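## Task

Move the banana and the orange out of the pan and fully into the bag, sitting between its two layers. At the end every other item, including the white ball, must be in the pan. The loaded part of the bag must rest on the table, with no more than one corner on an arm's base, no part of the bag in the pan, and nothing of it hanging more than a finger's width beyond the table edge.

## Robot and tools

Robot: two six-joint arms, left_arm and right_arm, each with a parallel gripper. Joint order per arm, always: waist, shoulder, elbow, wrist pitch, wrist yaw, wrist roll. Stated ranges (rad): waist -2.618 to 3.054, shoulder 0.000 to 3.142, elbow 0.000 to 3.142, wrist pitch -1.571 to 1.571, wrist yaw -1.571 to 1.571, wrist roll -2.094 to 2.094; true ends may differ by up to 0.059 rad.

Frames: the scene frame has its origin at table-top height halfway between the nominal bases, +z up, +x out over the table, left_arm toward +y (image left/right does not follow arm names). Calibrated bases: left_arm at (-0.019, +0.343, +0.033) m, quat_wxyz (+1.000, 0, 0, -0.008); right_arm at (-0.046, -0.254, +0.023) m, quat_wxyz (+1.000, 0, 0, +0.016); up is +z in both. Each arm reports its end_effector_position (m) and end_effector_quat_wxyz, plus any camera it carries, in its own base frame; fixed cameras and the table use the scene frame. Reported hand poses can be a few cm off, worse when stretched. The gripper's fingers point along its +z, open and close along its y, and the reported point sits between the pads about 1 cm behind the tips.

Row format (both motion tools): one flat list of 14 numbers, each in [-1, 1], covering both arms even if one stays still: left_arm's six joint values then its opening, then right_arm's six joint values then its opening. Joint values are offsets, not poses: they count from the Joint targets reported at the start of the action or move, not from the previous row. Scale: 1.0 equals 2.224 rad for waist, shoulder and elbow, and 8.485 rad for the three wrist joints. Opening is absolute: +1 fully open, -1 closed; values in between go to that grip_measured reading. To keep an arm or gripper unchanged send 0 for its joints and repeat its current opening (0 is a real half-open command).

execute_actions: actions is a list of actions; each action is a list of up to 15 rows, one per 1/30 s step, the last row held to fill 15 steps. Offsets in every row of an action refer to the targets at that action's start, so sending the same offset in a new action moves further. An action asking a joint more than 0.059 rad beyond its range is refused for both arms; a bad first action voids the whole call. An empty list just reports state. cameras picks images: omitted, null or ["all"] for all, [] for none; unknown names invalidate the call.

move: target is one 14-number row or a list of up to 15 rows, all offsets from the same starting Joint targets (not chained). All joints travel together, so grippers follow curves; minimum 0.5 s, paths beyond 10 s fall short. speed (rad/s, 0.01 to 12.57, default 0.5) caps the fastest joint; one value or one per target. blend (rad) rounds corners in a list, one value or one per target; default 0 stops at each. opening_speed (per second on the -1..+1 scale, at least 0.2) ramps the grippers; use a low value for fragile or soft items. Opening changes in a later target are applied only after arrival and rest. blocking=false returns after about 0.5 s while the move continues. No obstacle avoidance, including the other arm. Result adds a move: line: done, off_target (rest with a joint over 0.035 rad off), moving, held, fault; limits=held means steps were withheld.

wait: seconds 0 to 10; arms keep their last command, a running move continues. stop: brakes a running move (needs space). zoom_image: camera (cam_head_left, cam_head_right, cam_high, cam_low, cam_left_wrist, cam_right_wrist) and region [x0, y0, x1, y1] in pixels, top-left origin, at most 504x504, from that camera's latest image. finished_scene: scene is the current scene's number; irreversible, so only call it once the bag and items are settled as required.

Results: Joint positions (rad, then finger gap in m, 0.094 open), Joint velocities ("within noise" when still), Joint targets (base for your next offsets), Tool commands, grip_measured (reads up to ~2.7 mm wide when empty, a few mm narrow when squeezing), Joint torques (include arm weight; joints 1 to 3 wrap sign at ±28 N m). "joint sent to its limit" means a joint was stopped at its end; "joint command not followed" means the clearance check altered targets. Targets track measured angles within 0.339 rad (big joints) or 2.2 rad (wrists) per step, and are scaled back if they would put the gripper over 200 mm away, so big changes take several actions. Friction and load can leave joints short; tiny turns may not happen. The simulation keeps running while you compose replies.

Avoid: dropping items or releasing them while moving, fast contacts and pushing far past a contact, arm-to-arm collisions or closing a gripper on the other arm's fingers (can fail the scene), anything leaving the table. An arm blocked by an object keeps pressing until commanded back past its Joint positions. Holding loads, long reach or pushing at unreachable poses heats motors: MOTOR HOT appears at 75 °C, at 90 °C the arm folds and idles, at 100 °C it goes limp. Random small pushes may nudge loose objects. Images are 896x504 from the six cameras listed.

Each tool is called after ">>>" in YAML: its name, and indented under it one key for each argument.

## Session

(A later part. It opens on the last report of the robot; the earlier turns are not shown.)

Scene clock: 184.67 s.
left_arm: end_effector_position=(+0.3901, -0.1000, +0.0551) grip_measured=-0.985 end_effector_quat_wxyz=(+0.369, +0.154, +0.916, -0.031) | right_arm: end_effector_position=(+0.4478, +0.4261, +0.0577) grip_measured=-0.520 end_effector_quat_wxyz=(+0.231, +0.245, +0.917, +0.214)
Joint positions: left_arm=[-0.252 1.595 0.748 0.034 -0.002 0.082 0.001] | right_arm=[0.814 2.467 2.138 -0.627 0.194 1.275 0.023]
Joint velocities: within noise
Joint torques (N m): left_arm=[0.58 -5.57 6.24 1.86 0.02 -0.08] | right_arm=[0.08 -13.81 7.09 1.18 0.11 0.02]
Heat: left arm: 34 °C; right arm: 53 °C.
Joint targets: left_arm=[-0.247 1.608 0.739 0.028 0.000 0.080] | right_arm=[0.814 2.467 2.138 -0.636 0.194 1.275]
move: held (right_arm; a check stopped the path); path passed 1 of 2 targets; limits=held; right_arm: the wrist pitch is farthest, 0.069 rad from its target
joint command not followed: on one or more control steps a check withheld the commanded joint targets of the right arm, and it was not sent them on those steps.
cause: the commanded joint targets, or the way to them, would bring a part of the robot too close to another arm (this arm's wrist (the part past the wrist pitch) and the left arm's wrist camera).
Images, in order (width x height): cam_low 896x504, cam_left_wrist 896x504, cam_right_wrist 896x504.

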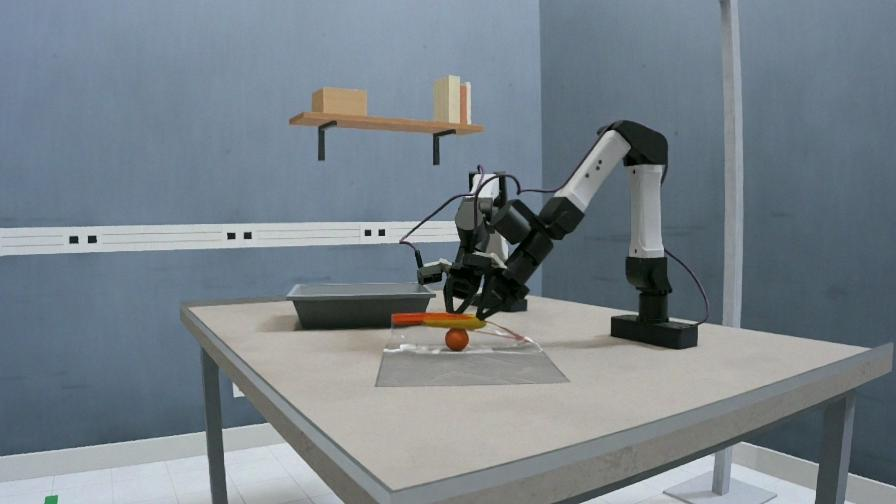

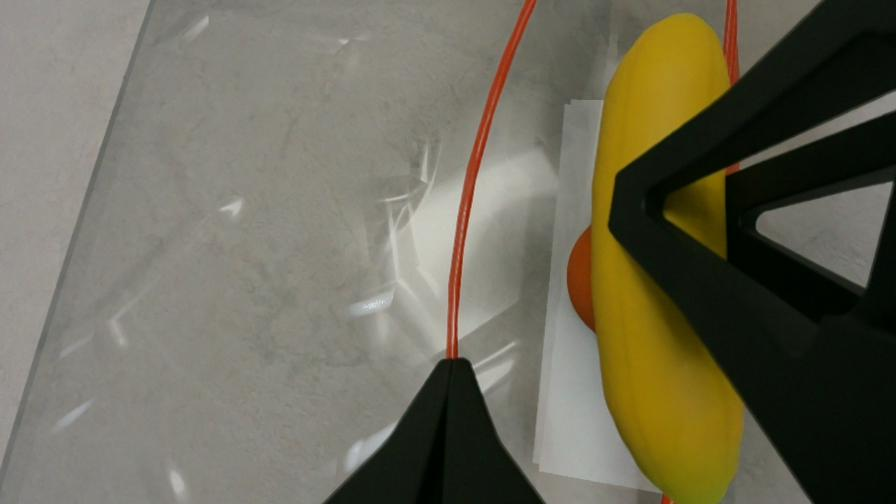

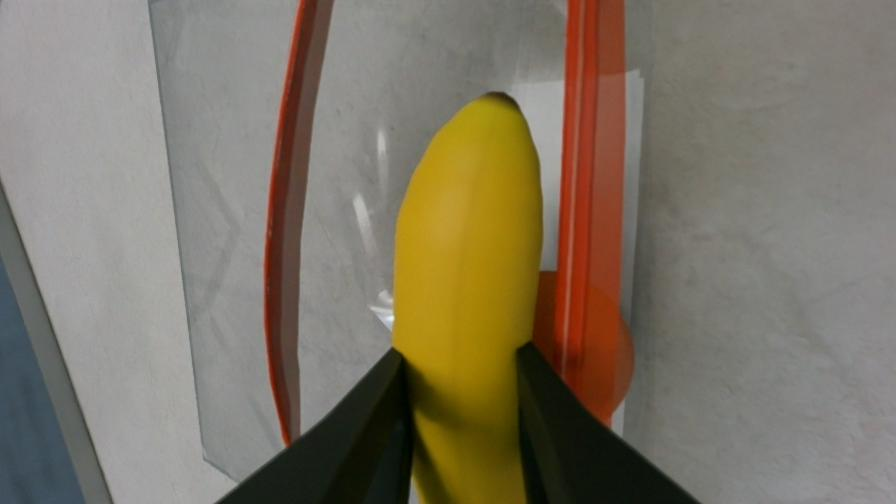

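>>> move:
  target:
    - [0,0,0,0,0,0,-1,-0.0076,-0.0245,-0.0842,0.0292,0.0007,0.0006,-0.7]
    - [0,0,0,0,0,0,-1,-0.0076,-0.0067,-0.1128,0.0414,0.0007,0.0006,-0.7]
  speed: 0.3
  blend: 0.02
  cameras: ["cam_right_wrist","cam_low","cam_left_wrist"]

Scene clock: 186.63 s.
left_arm: end_effector_position=(+0.3901, -0.1000, +0.0551) grip_measured=-0.985 end_effector_quat_wxyz=(+0.369, +0.154, +0.916, -0.031) | right_arm: end_effector_position=(+0.4675, +0.4439, +0.0554) grip_measured=-0.520 end_effector_quat_wxyz=(+0.278, +0.250, +0.876, +0.304)
Joint positions: left_arm=[-0.252 1.595 0.748 0.034 -0.002 0.082 0.001] | right_arm=[0.811 2.436 1.932 -0.235 0.193 1.281 0.023]
Joint velocities: within noise
Joint torques (N m): left_arm=[0.55 -5.57 6.23 1.86 0.02 -0.07] | right_arm=[-0.14 -13.85 7.3 1.36 0.09 0]
Heat: left arm: 34 °C; right arm: 53 °C.
Joint targets: left_arm=[-0.247 1.608 0.739 0.028 0.000 0.080] | right_arm=[0.811 2.436 1.933 -0.255 0.194 1.281]
move: held (right_arm; a check stopped the path); path passed 1 of 2 targets; limits=held; right_arm: the wrist pitch is farthest, 0.049 rad from its target
joint command not followed: on one or more control steps a check withheld the commanded joint targets of the right arm, and it was not sent them on those steps.
cause: the commanded joint targets, or the way to them, would bring a part of the robot too close to another arm (this arm's wrist (the part past the wrist pitch) and the left arm's wrist camera).
Images, in order (width x height): cam_low 896x504, cam_left_wrist 896x504, cam_right_wrist 896x504.

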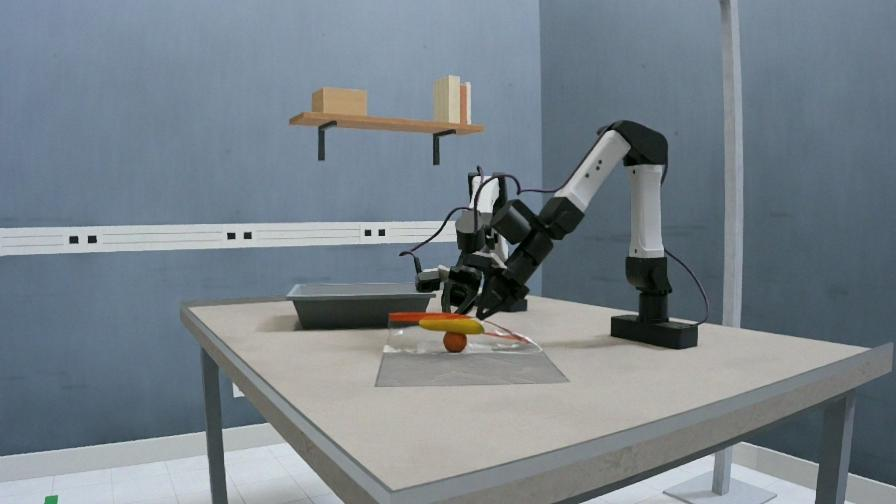

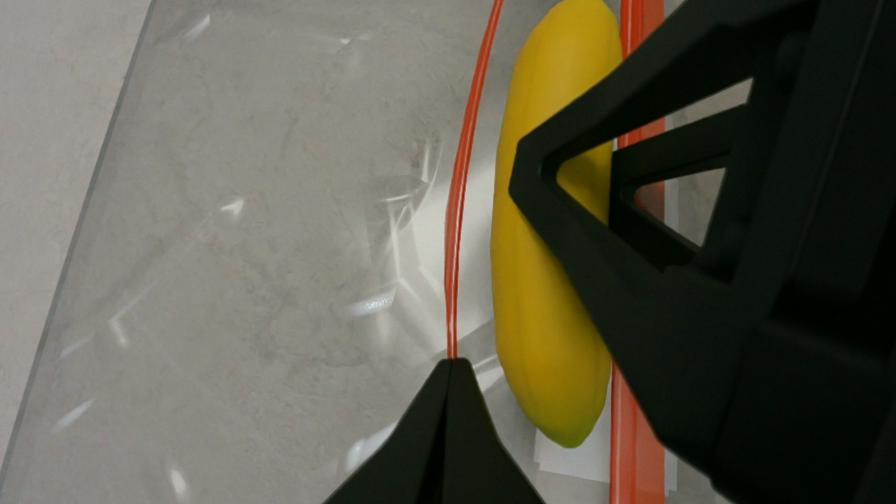

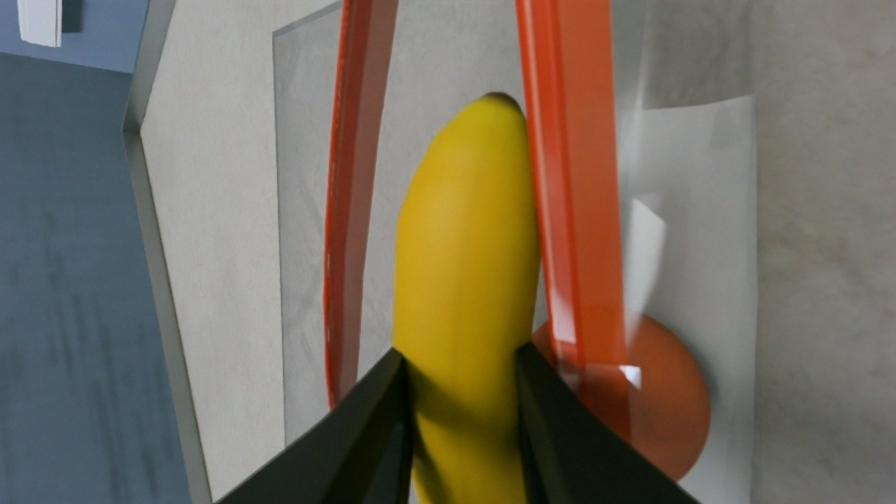

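>>> move:
  target: [0.02,-0.02,0,0,0,0,-1,0,0,0,0,0,0,-0.7]
  speed: 0.2
  cameras: []

>>> move:
  target: [0,0,0,0,0,0,-1,0,0.012,-0.02,0.004,0,0,-0.7]
  speed: 0.25
  cameras: ["cam_right_wrist","cam_low","cam_left_wrist"]

Scene clock: 187.87 s.
left_arm: end_effector_position=(+0.3945, -0.0830, +0.0583) grip_measured=-0.985 end_effector_quat_wxyz=(+0.373, +0.134, +0.918, -0.023) | right_arm: end_effector_position=(+0.4675, +0.4439, +0.0554) grip_measured=-0.520 end_effector_quat_wxyz=(+0.278, +0.250, +0.876, +0.304)
Joint positions: left_arm=[-0.208 1.587 0.748 0.034 -0.002 0.082 0.001] | right_arm=[0.811 2.436 1.932 -0.235 0.193 1.281 0.023]
Joint velocities: within noise
Joint torques (N m): left_arm=[0.68 -8.32 6.3 1.87 0.03 -0.06] | right_arm=[0.02 -13.74 7.21 1.37 0.09 0]
Heat: left arm: 34 °C; right arm: 53 °C.
Joint targets: left_arm=[-0.202 1.563 0.739 0.028 0.000 0.080] | right_arm=[0.811 2.436 1.933 -0.255 0.194 1.281]
move: done
No camera images: "cameras" was empty.

Scene clock: 188.73 s.
left_arm: end_effector_position=(+0.3945, -0.0830, +0.0583) grip_measured=-0.985 end_effector_quat_wxyz=(+0.373, +0.134, +0.918, -0.023) | right_arm: end_effector_position=(+0.4692, +0.4457, +0.0538) grip_measured=-0.520 end_effector_quat_wxyz=(+0.283, +0.250, +0.871, +0.314)
Joint positions: left_arm=[-0.208 1.587 0.748 0.034 -0.002 0.082 0.001] | right_arm=[0.811 2.436 1.906 -0.182 0.193 1.281 0.023]
Joint velocities: within noise
Joint torques (N m): left_arm=[0.66 -8.32 6.31 1.87 0.04 -0.06] | right_arm=[0.03 -11.38 5.48 1.21 0.08 0]
Heat: left arm: 34 °C; right arm: 53 °C.
Joint targets: left_arm=[-0.202 1.563 0.739 0.028 0.000 0.080] | right_arm=[0.811 2.463 1.888 -0.221 0.194 1.281]
move: off_target (right_arm); right_arm: the wrist pitch is farthest, 0.039 rad from its target
Images, in order (width x height): cam_low 896x504, cam_left_wrist 896x504, cam_right_wrist 896x504.

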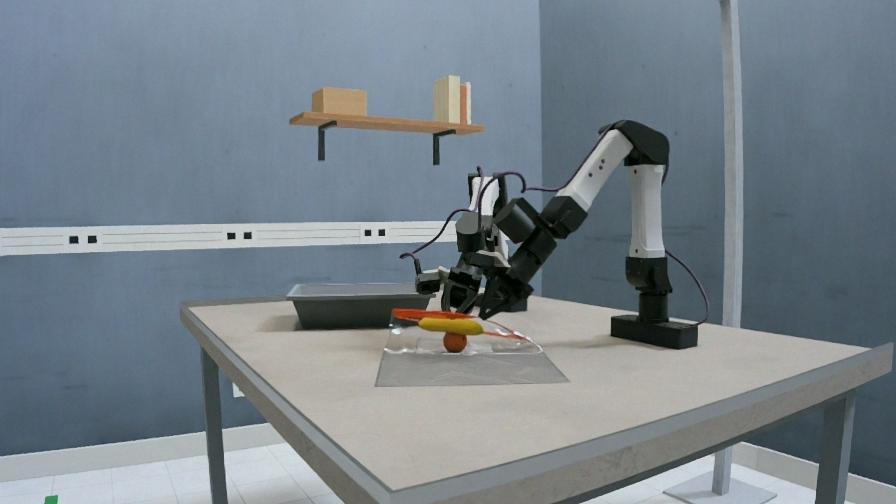

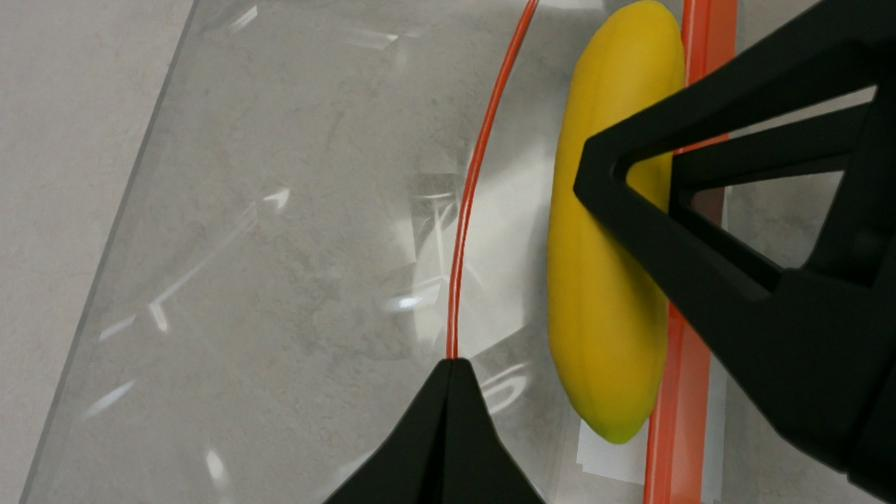

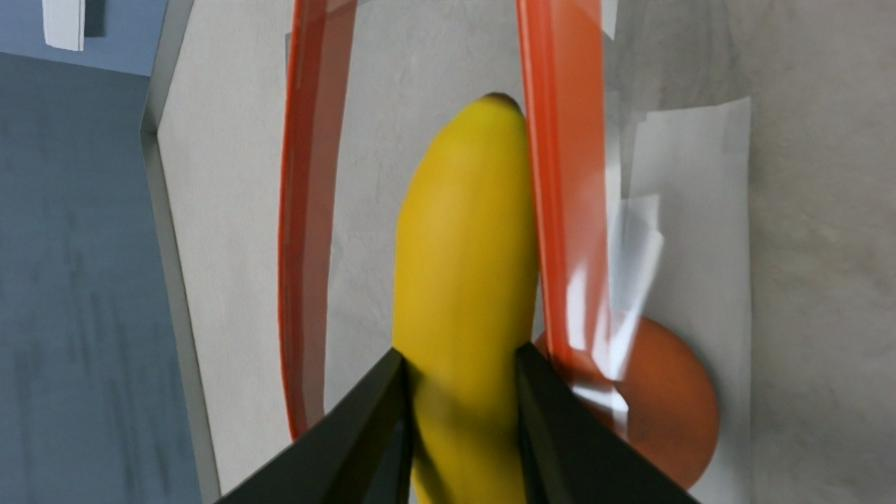

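>>> move:
  target: [0,0,0,0,0,0,-1,0,0.018,0,0.009,0,0,-0.7]
  speed: 0.25
  cameras: ["cam_right_wrist","cam_low","cam_left_wrist"]

Scene clock: 189.97 s.
left_arm: end_effector_position=(+0.3945, -0.0830, +0.0583) grip_measured=-0.985 end_effector_quat_wxyz=(+0.373, +0.134, +0.918, -0.023) | right_arm: end_effector_position=(+0.4767, +0.4541, +0.0509) grip_measured=-0.520 end_effector_quat_wxyz=(+0.294, +0.249, +0.859, +0.337)
Joint positions: left_arm=[-0.208 1.587 0.748 0.034 -0.002 0.082 0.001] | right_arm=[0.811 2.466 1.905 -0.097 0.191 1.281 0.023]
Joint velocities: within noise
Joint torques (N m): left_arm=[0.69 -8.31 6.27 1.88 0.03 -0.08] | right_arm=[0.02 -10.67 5.6 1.12 0.1 0]
Heat: left arm: 34 °C; right arm: 53 °C.
Joint targets: left_arm=[-0.202 1.563 0.739 0.028 0.000 0.080] | right_arm=[0.811 2.503 1.889 -0.145 0.194 1.281]
move: off_target (right_arm); right_arm: the wrist pitch is farthest, 0.048 rad from its target
Images, in order (width x height): cam_low 896x504, cam_left_wrist 896x504, cam_right_wrist 896x504.

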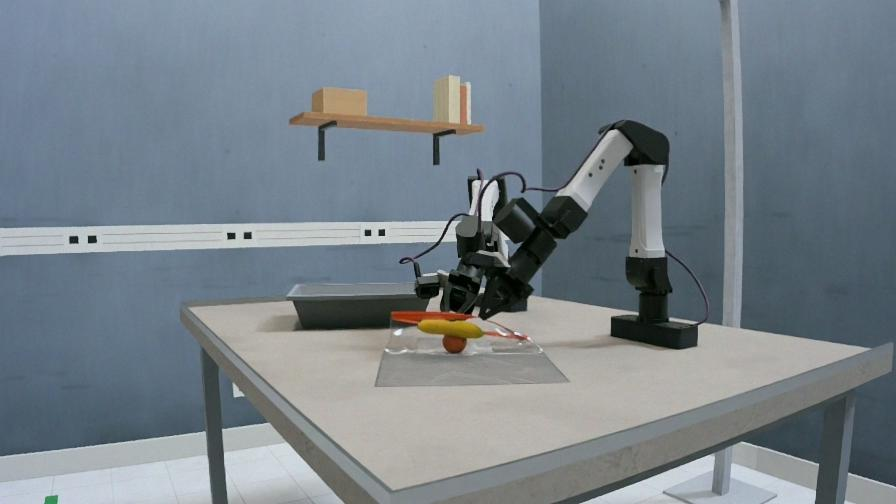

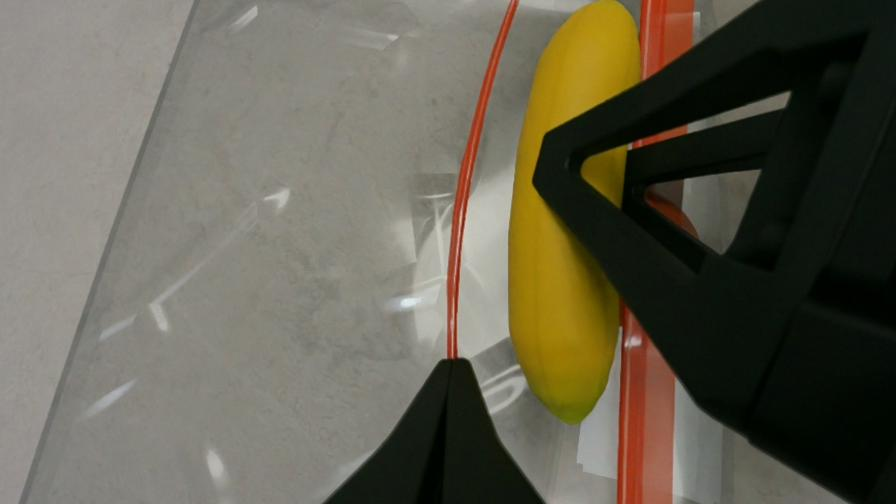

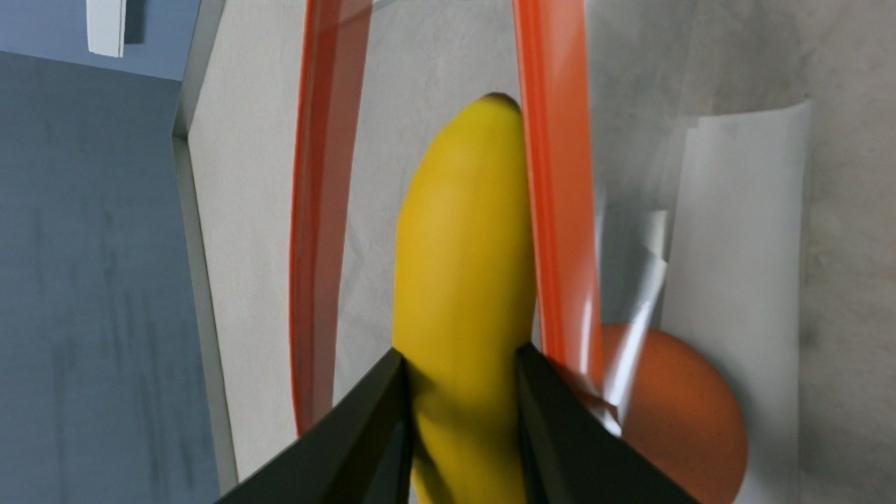

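>>> move:
  target: [0.036,0,0,0,0,0,-1,0,0,0,0,0,0,-0.7]
  speed: 0.2
  cameras: []

>>> move:
  target: [0,0,0,0,0,0,-1,0.0055,0.0731,0.2104,-0.0349,0.0007,0,-0.7]
  speed: 0.3
  cameras: ["cam_right_wrist","cam_low","cam_left_wrist"]

Scene clock: 191.30 s.
left_arm: end_effector_position=(+0.4000, -0.0509, +0.0583) grip_measured=-0.985 end_effector_quat_wxyz=(+0.374, +0.096, +0.922, -0.008) | right_arm: end_effector_position=(+0.4767, +0.4542, +0.0508) grip_measured=-0.520 end_effector_quat_wxyz=(+0.294, +0.249, +0.859, +0.337)
Joint positions: left_arm=[-0.127 1.587 0.748 0.034 -0.002 0.082 0.001] | right_arm=[0.811 2.466 1.905 -0.096 0.191 1.281 0.023]
Joint velocities: within noise
Joint torques (N m): left_arm=[0.57 -8.28 6.3 1.88 0.04 -0.07] | right_arm=[0.05 -10.65 5.6 1.16 0.1 0]
Heat: left arm: 34 °C; right arm: 53 °C.
Joint targets: left_arm=[-0.122 1.563 0.739 0.028 0.000 0.080] | right_arm=[0.811 2.503 1.889 -0.145 0.194 1.281]
move: off_target (right_arm); right_arm: the wrist pitch is farthest, 0.049 rad from its target
No camera images: "cameras" was empty.

Scene clock: 193.50 s.
left_arm: end_effector_position=(+0.4000, -0.0509, +0.0583) grip_measured=-0.985 end_effector_quat_wxyz=(+0.374, +0.096, +0.922, -0.008) | right_arm: end_effector_position=(+0.4891, +0.4722, +0.0504) grip_measured=-0.520 end_effector_quat_wxyz=(+0.271, +0.248, +0.882, +0.295)
Joint positions: left_arm=[-0.127 1.587 0.748 0.034 -0.002 0.082 0.001] | right_arm=[0.816 2.647 2.326 -0.444 0.191 1.281 0.023]
Joint velocities: within noise
Joint torques (N m): left_arm=[0.57 -8.34 6.31 1.88 0.03 -0.06] | right_arm=[0.73 -13.31 10.15 1.56 0.17 0]
Heat: left arm: 34 °C; right arm: 53 °C.
Joint targets: left_arm=[-0.122 1.563 0.739 0.028 0.000 0.080] | right_arm=[0.823 2.665 2.357 -0.441 0.200 1.281]
move: done
Images, in order (width x height): cam_low 896x504, cam_left_wrist 896x504, cam_right_wrist 896x504.

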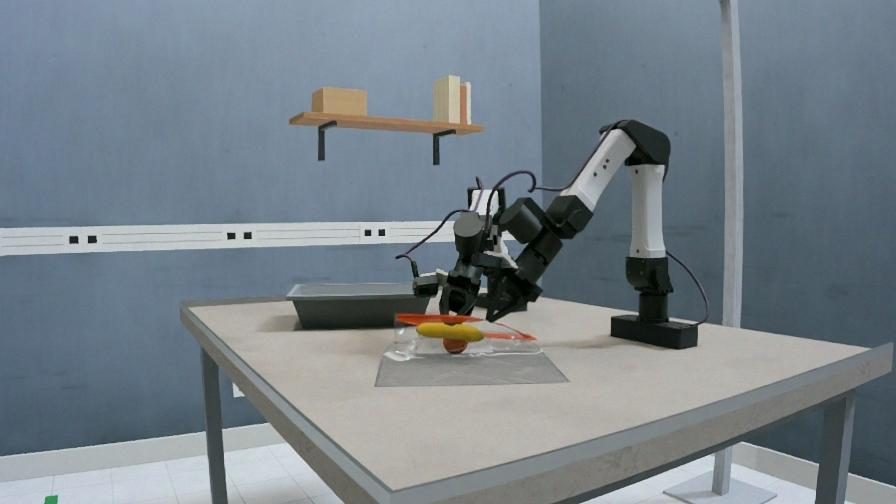

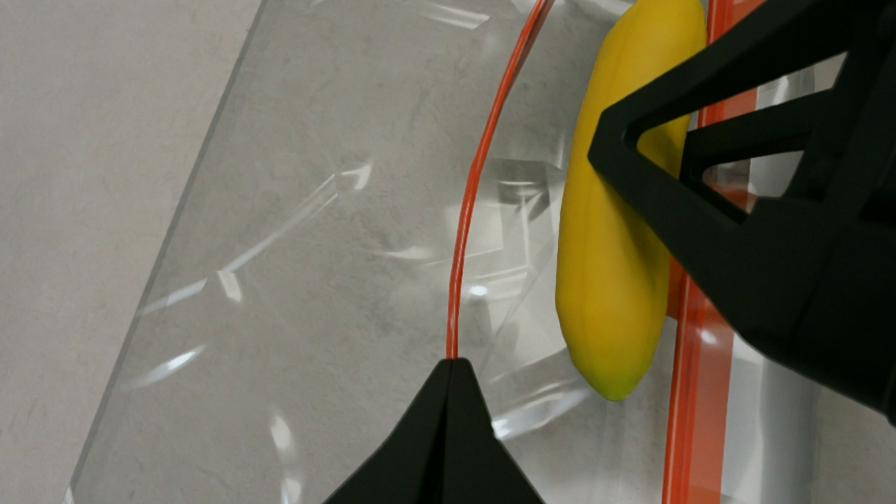

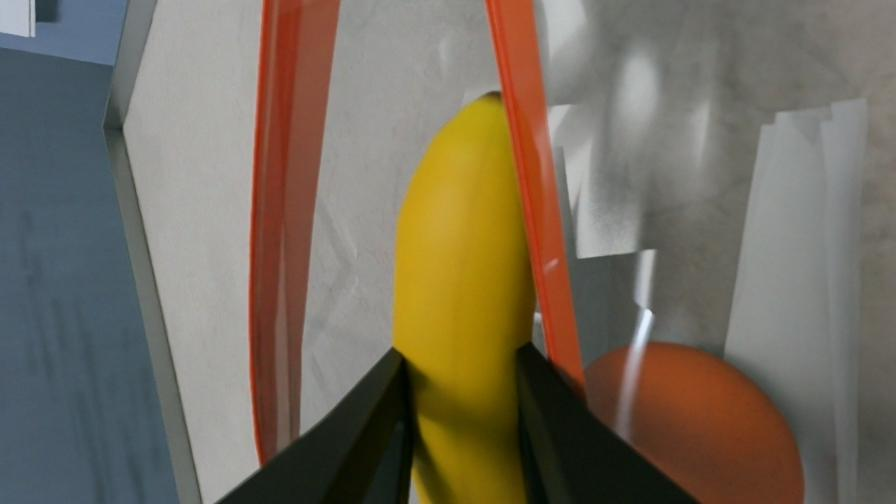

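>>> move:
  target: [0,0,0,0,0,0,-1,0,0.0132,-0.0373,0.0132,0,0,-0.7]
  speed: 0.25
  cameras: ["cam_right_wrist","cam_low","cam_left_wrist"]

Scene clock: 194.33 s.
left_arm: end_effector_position=(+0.4000, -0.0509, +0.0583) grip_measured=-0.985 end_effector_quat_wxyz=(+0.374, +0.096, +0.922, -0.008) | right_arm: end_effector_position=(+0.4915, +0.4748, +0.0428) grip_measured=-0.521 end_effector_quat_wxyz=(+0.274, +0.248, +0.879, +0.301)
Joint positions: left_arm=[-0.127 1.587 0.748 0.034 -0.002 0.082 0.001] | right_arm=[0.816 2.661 2.313 -0.401 0.191 1.281 0.023]
Joint velocities: within noise
Joint torques (N m): left_arm=[0.57 -8.29 6.27 1.88 0.02 -0.07] | right_arm=[0.02 -15.02 7.17 1.5 0.17 -0.02]
Heat: left arm: 34 °C; right arm: 53 °C.
Joint targets: left_arm=[-0.122 1.563 0.739 0.028 0.000 0.080] | right_arm=[0.816 2.661 2.314 -0.407 0.191 1.281]
move: held (right_arm; a check stopped the path); limits=held; right_arm: the wrist pitch is farthest, 0.072 rad from its target
joint command not followed: on one or more control steps a check withheld the commanded joint targets of the right arm, and it was not sent them on those steps.
cause: the commanded joint targets, or the way to them, would bring a part of the robot too close to another arm (this arm's wrist (the part past the wrist pitch) and the left arm's wrist camera).
Images, in order (width x height): cam_low 896x504, cam_left_wrist 896x504, cam_right_wrist 896x504.

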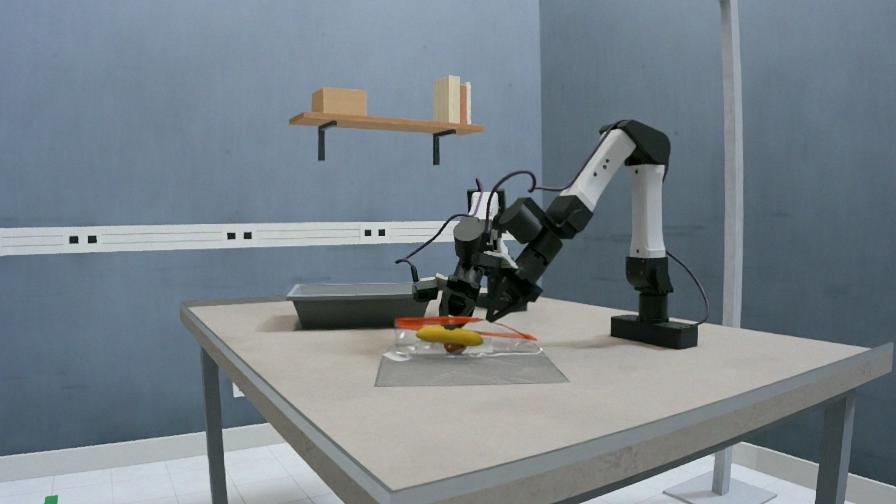

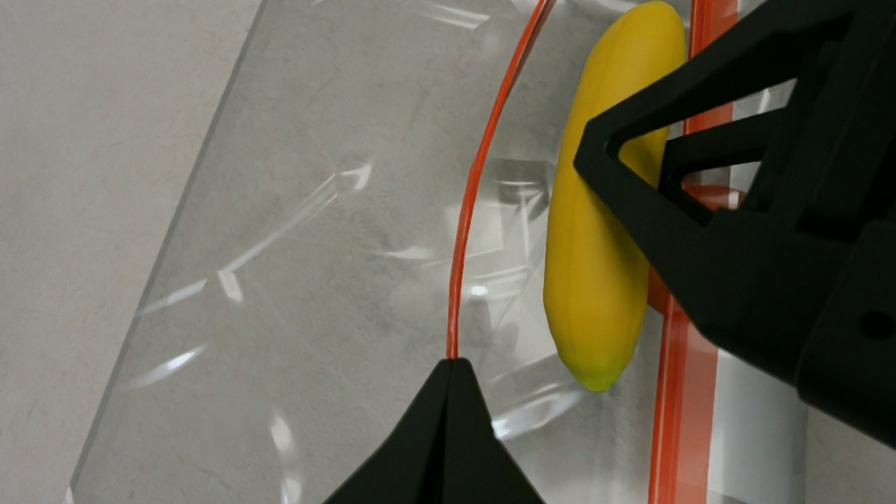

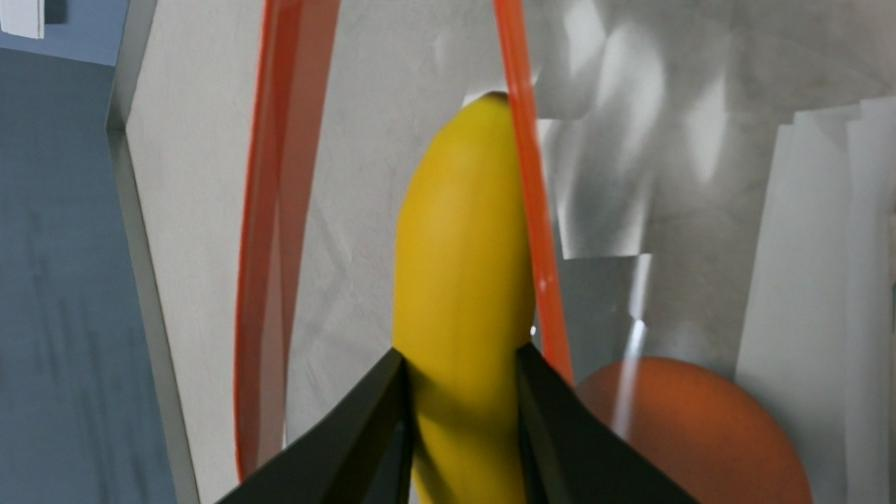

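>>> move:
  target: [0.02,-0.025,0,0,0,0,-1,0,0,0,0,0,0,-0.7]
  speed: 0.2
  cameras: []

>>> move:
  target: [0,0,0,0,0,0,-1,0.003,0.0155,-0.025,0.009,0.0007,0,-0.7]
  speed: 0.25
  cameras: ["cam_right_wrist","cam_low","cam_left_wrist"]

Scene clock: 197.20 s.
left_arm: end_effector_position=(+0.4043, -0.0338, +0.0806) grip_measured=-0.985 end_effector_quat_wxyz=(+0.401, +0.076, +0.913, +0.000) | right_arm: end_effector_position=(+0.4915, +0.4748, +0.0428) grip_measured=-0.521 end_effector_quat_wxyz=(+0.274, +0.248, +0.879, +0.301)
Joint positions: left_arm=[-0.084 1.529 0.748 0.034 -0.002 0.082 0.001] | right_arm=[0.816 2.661 2.313 -0.401 0.191 1.281 0.023]
Joint velocities: within noise
Joint torques (N m): left_arm=[0.7 -7.84 6.64 1.97 0.02 -0.07] | right_arm=[0.02 -14.99 7.39 1.5 0.08 0.01]
Heat: left arm: 34 °C; right arm: 54 °C.
Joint targets: left_arm=[-0.078 1.508 0.739 0.028 0.000 0.080] | right_arm=[0.816 2.661 2.314 -0.407 0.191 1.281]
move: done
No camera images: "cameras" was empty.

Scene clock: 198.10 s.
left_arm: end_effector_position=(+0.4043, -0.0338, +0.0806) grip_measured=-0.985 end_effector_quat_wxyz=(+0.401, +0.076, +0.913, +0.000) | right_arm: end_effector_position=(+0.4959, +0.4794, +0.0411) grip_measured=-0.522 end_effector_quat_wxyz=(+0.284, +0.247, +0.869, +0.320)
Joint positions: left_arm=[-0.084 1.529 0.748 0.034 -0.002 0.082 0.001] | right_arm=[0.816 2.661 2.271 -0.311 0.191 1.281 0.022]
Joint velocities: within noise
Joint torques (N m): left_arm=[0.7 -7.88 6.57 1.96 0.03 -0.08] | right_arm=[0.68 -12.01 6 1.42 0.13 0]
Heat: left arm: 34 °C; right arm: 54 °C.
Joint targets: left_arm=[-0.078 1.508 0.739 0.028 0.000 0.080] | right_arm=[0.822 2.696 2.258 -0.331 0.197 1.281]
move: done
Images, in order (width x height): cam_low 896x504, cam_left_wrist 896x504, cam_right_wrist 896x504.

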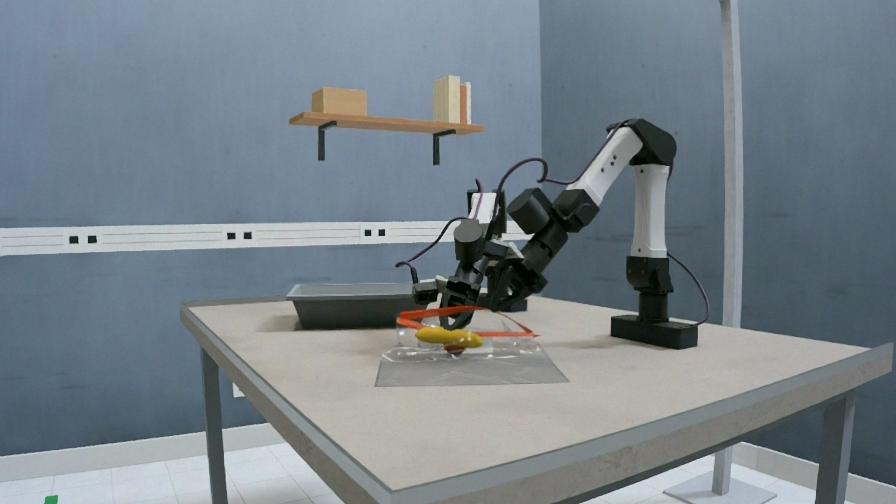

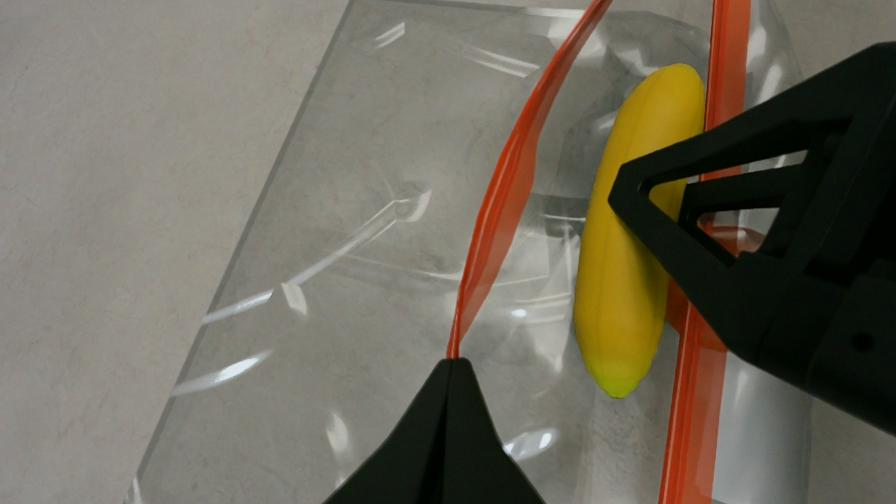

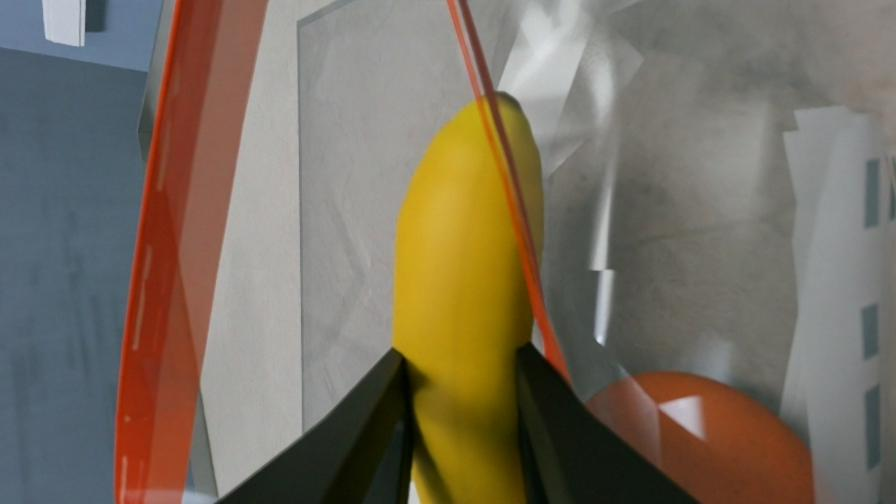

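>>> move:
  target: [0,0,0,0,0,0,-1,0,0.02,-0.01,-0.002,0,0,-0.7]
  speed: 0.2
  cameras: ["cam_right_wrist","cam_low","cam_left_wrist"]

>>> zoom_image:
  camera: "cam_low"
  region: [360, 260, 580, 400]

Scene clock: 199.23 s.
left_arm: end_effector_position=(+0.4043, -0.0338, +0.0806) grip_measured=-0.985 end_effector_quat_wxyz=(+0.401, +0.076, +0.913, +0.000) | right_arm: end_effector_position=(+0.4969, +0.4878, +0.0367) grip_measured=-0.525 end_effector_quat_wxyz=(+0.290, +0.244, +0.863, +0.335)
Joint positions: left_arm=[-0.084 1.529 0.748 0.034 -0.002 0.082 0.001] | right_arm=[0.823 2.682 2.267 -0.254 0.191 1.281 0.022]
Joint velocities: within noise
Joint torques (N m): left_arm=[0.69 -7.86 6.63 1.96 0.03 -0.07] | right_arm=[-0.03 -10 4.37 0.73 0.12 0]
Heat: left arm: 34 °C; right arm: 54 °C.
Joint targets: left_arm=[-0.078 1.508 0.739 0.028 0.000 0.080] | right_arm=[0.822 2.740 2.236 -0.347 0.197 1.281]
move: off_target (right_arm); right_arm: the wrist pitch is farthest, 0.094 rad from its target
Images, in order (width x height): cam_low 896x504, cam_left_wrist 896x504, cam_right_wrist 896x504.

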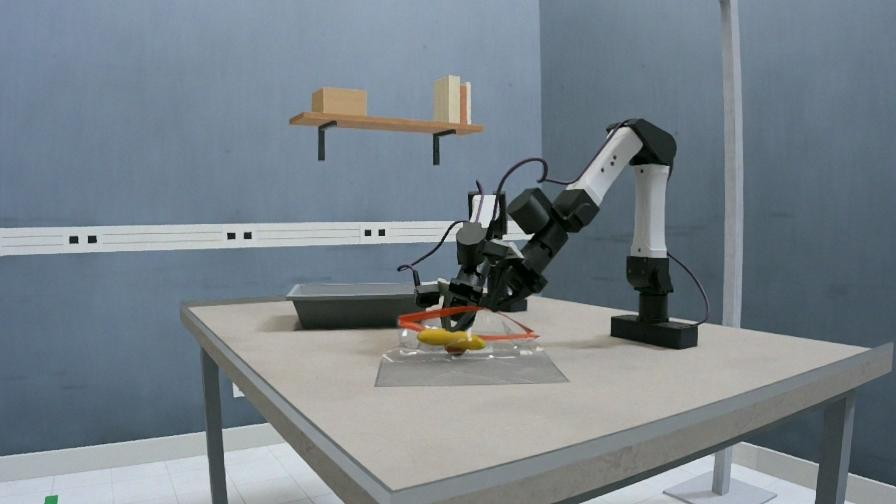

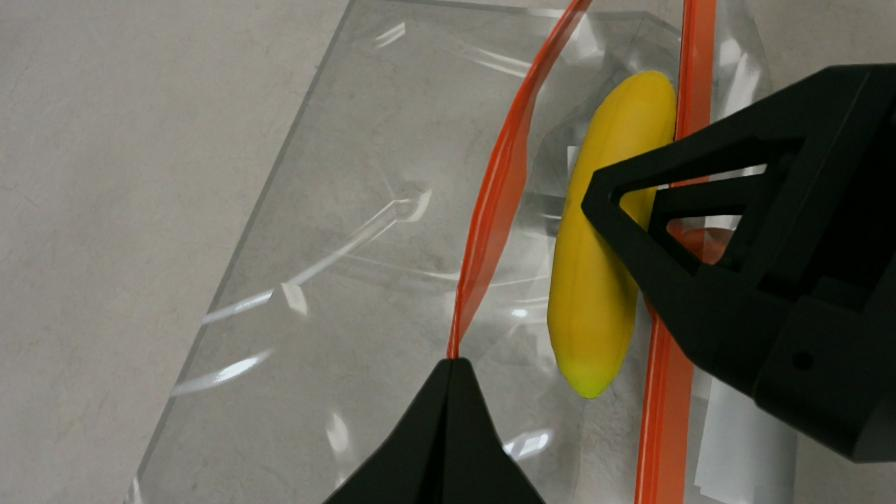

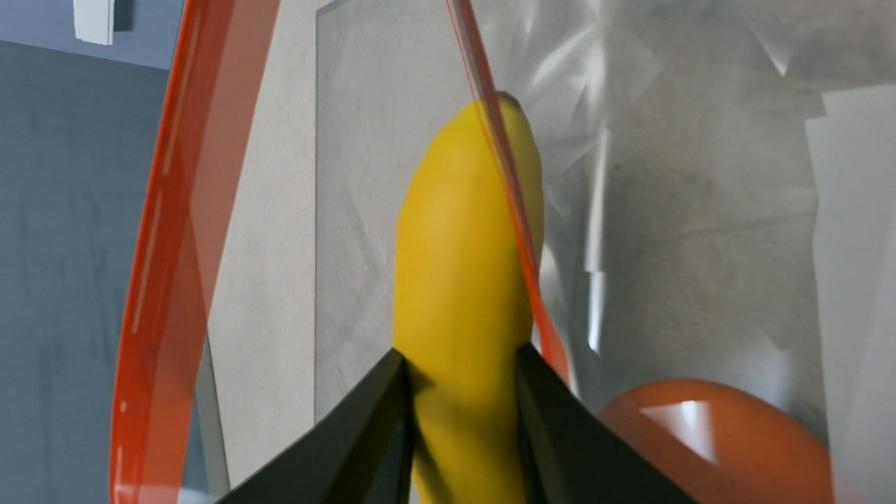

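Scaled by 2.291 from the camera's 896x504 image, which has a finer 1280x720 frame.

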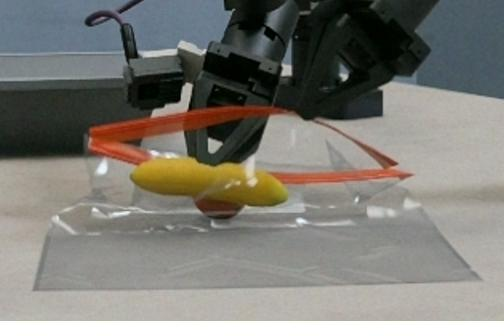

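>>> move:
  target: [0,0,0,0,0,0,-1,0,0,0,0,0,0,-0.1]
  opening_speed: 0.3
  cameras: ["cam_right_wrist","cam_low","cam_left_wrist"]

>>> zoom_image:
  camera: "cam_low"
  region: [360, 260, 580, 400]

Scene clock: 201.83 s.
left_arm: end_effector_position=(+0.4043, -0.0338, +0.0806) grip_measured=-0.985 end_effector_quat_wxyz=(+0.401, +0.076, +0.913, +0.000) | right_arm: end_effector_position=(+0.4994, +0.4929, +0.0437) grip_measured=-0.103 end_effector_quat_wxyz=(+0.296, +0.243, +0.855, +0.350)
Joint positions: left_arm=[-0.084 1.529 0.748 0.034 -0.002 0.082 0.001] | right_arm=[0.825 2.682 2.267 -0.218 0.19 1.283 0.042]
Joint velocities: within noise
Joint torques (N m): left_arm=[0.7 -7.86 6.58 1.96 0.03 -0.08] | right_arm=[-0.25 -9.98 4.38 0.38 0.12 -0.01]
Heat: left arm: 34 °C; right arm: 53 °C.
Joint targets: left_arm=[-0.078 1.508 0.739 0.028 0.000 0.080] | right_arm=[0.822 2.740 2.236 -0.348 0.197 1.281]
move: off_target (right_arm); right_arm: the wrist pitch is farthest, 0.129 rad from its target
Images, in order (width x height): cam_low 896x504, cam_left_wrist 896x504, cam_right_wrist 896x504.

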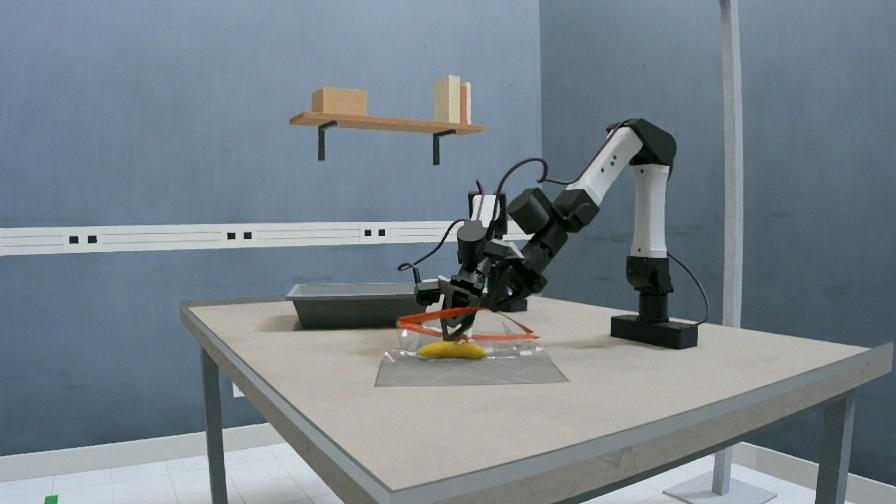

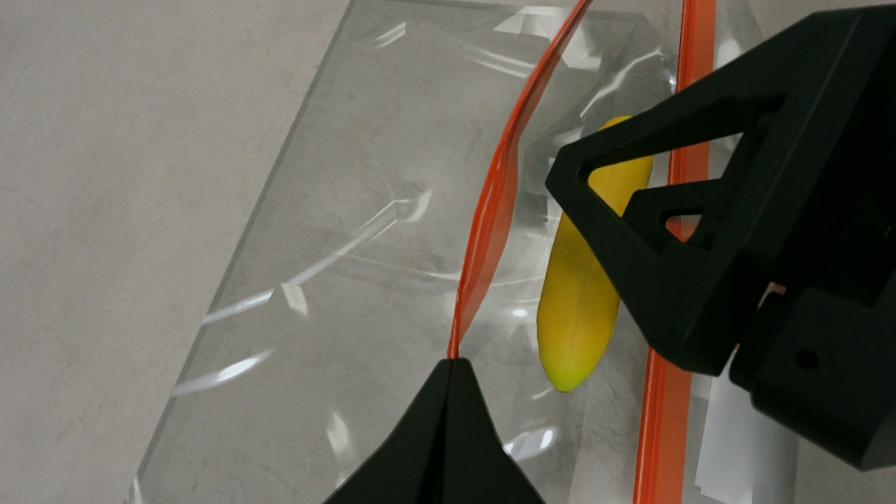

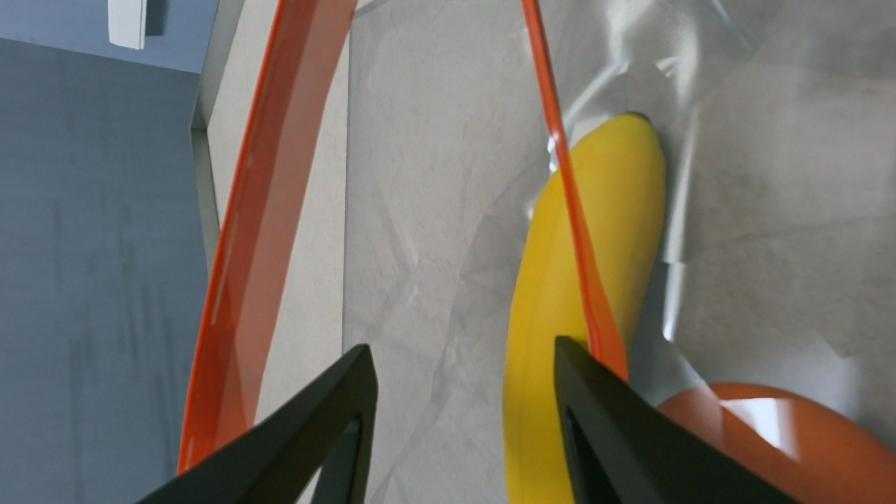

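Scaled by 2.291 from the camera's 896x504 image, which has a finer 1280x720 frame.

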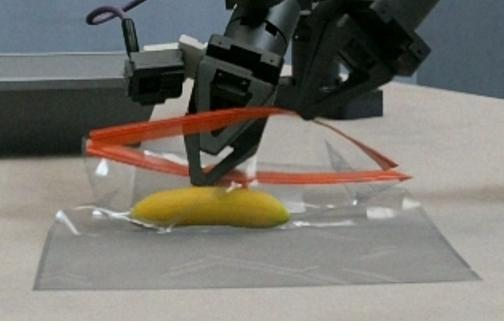

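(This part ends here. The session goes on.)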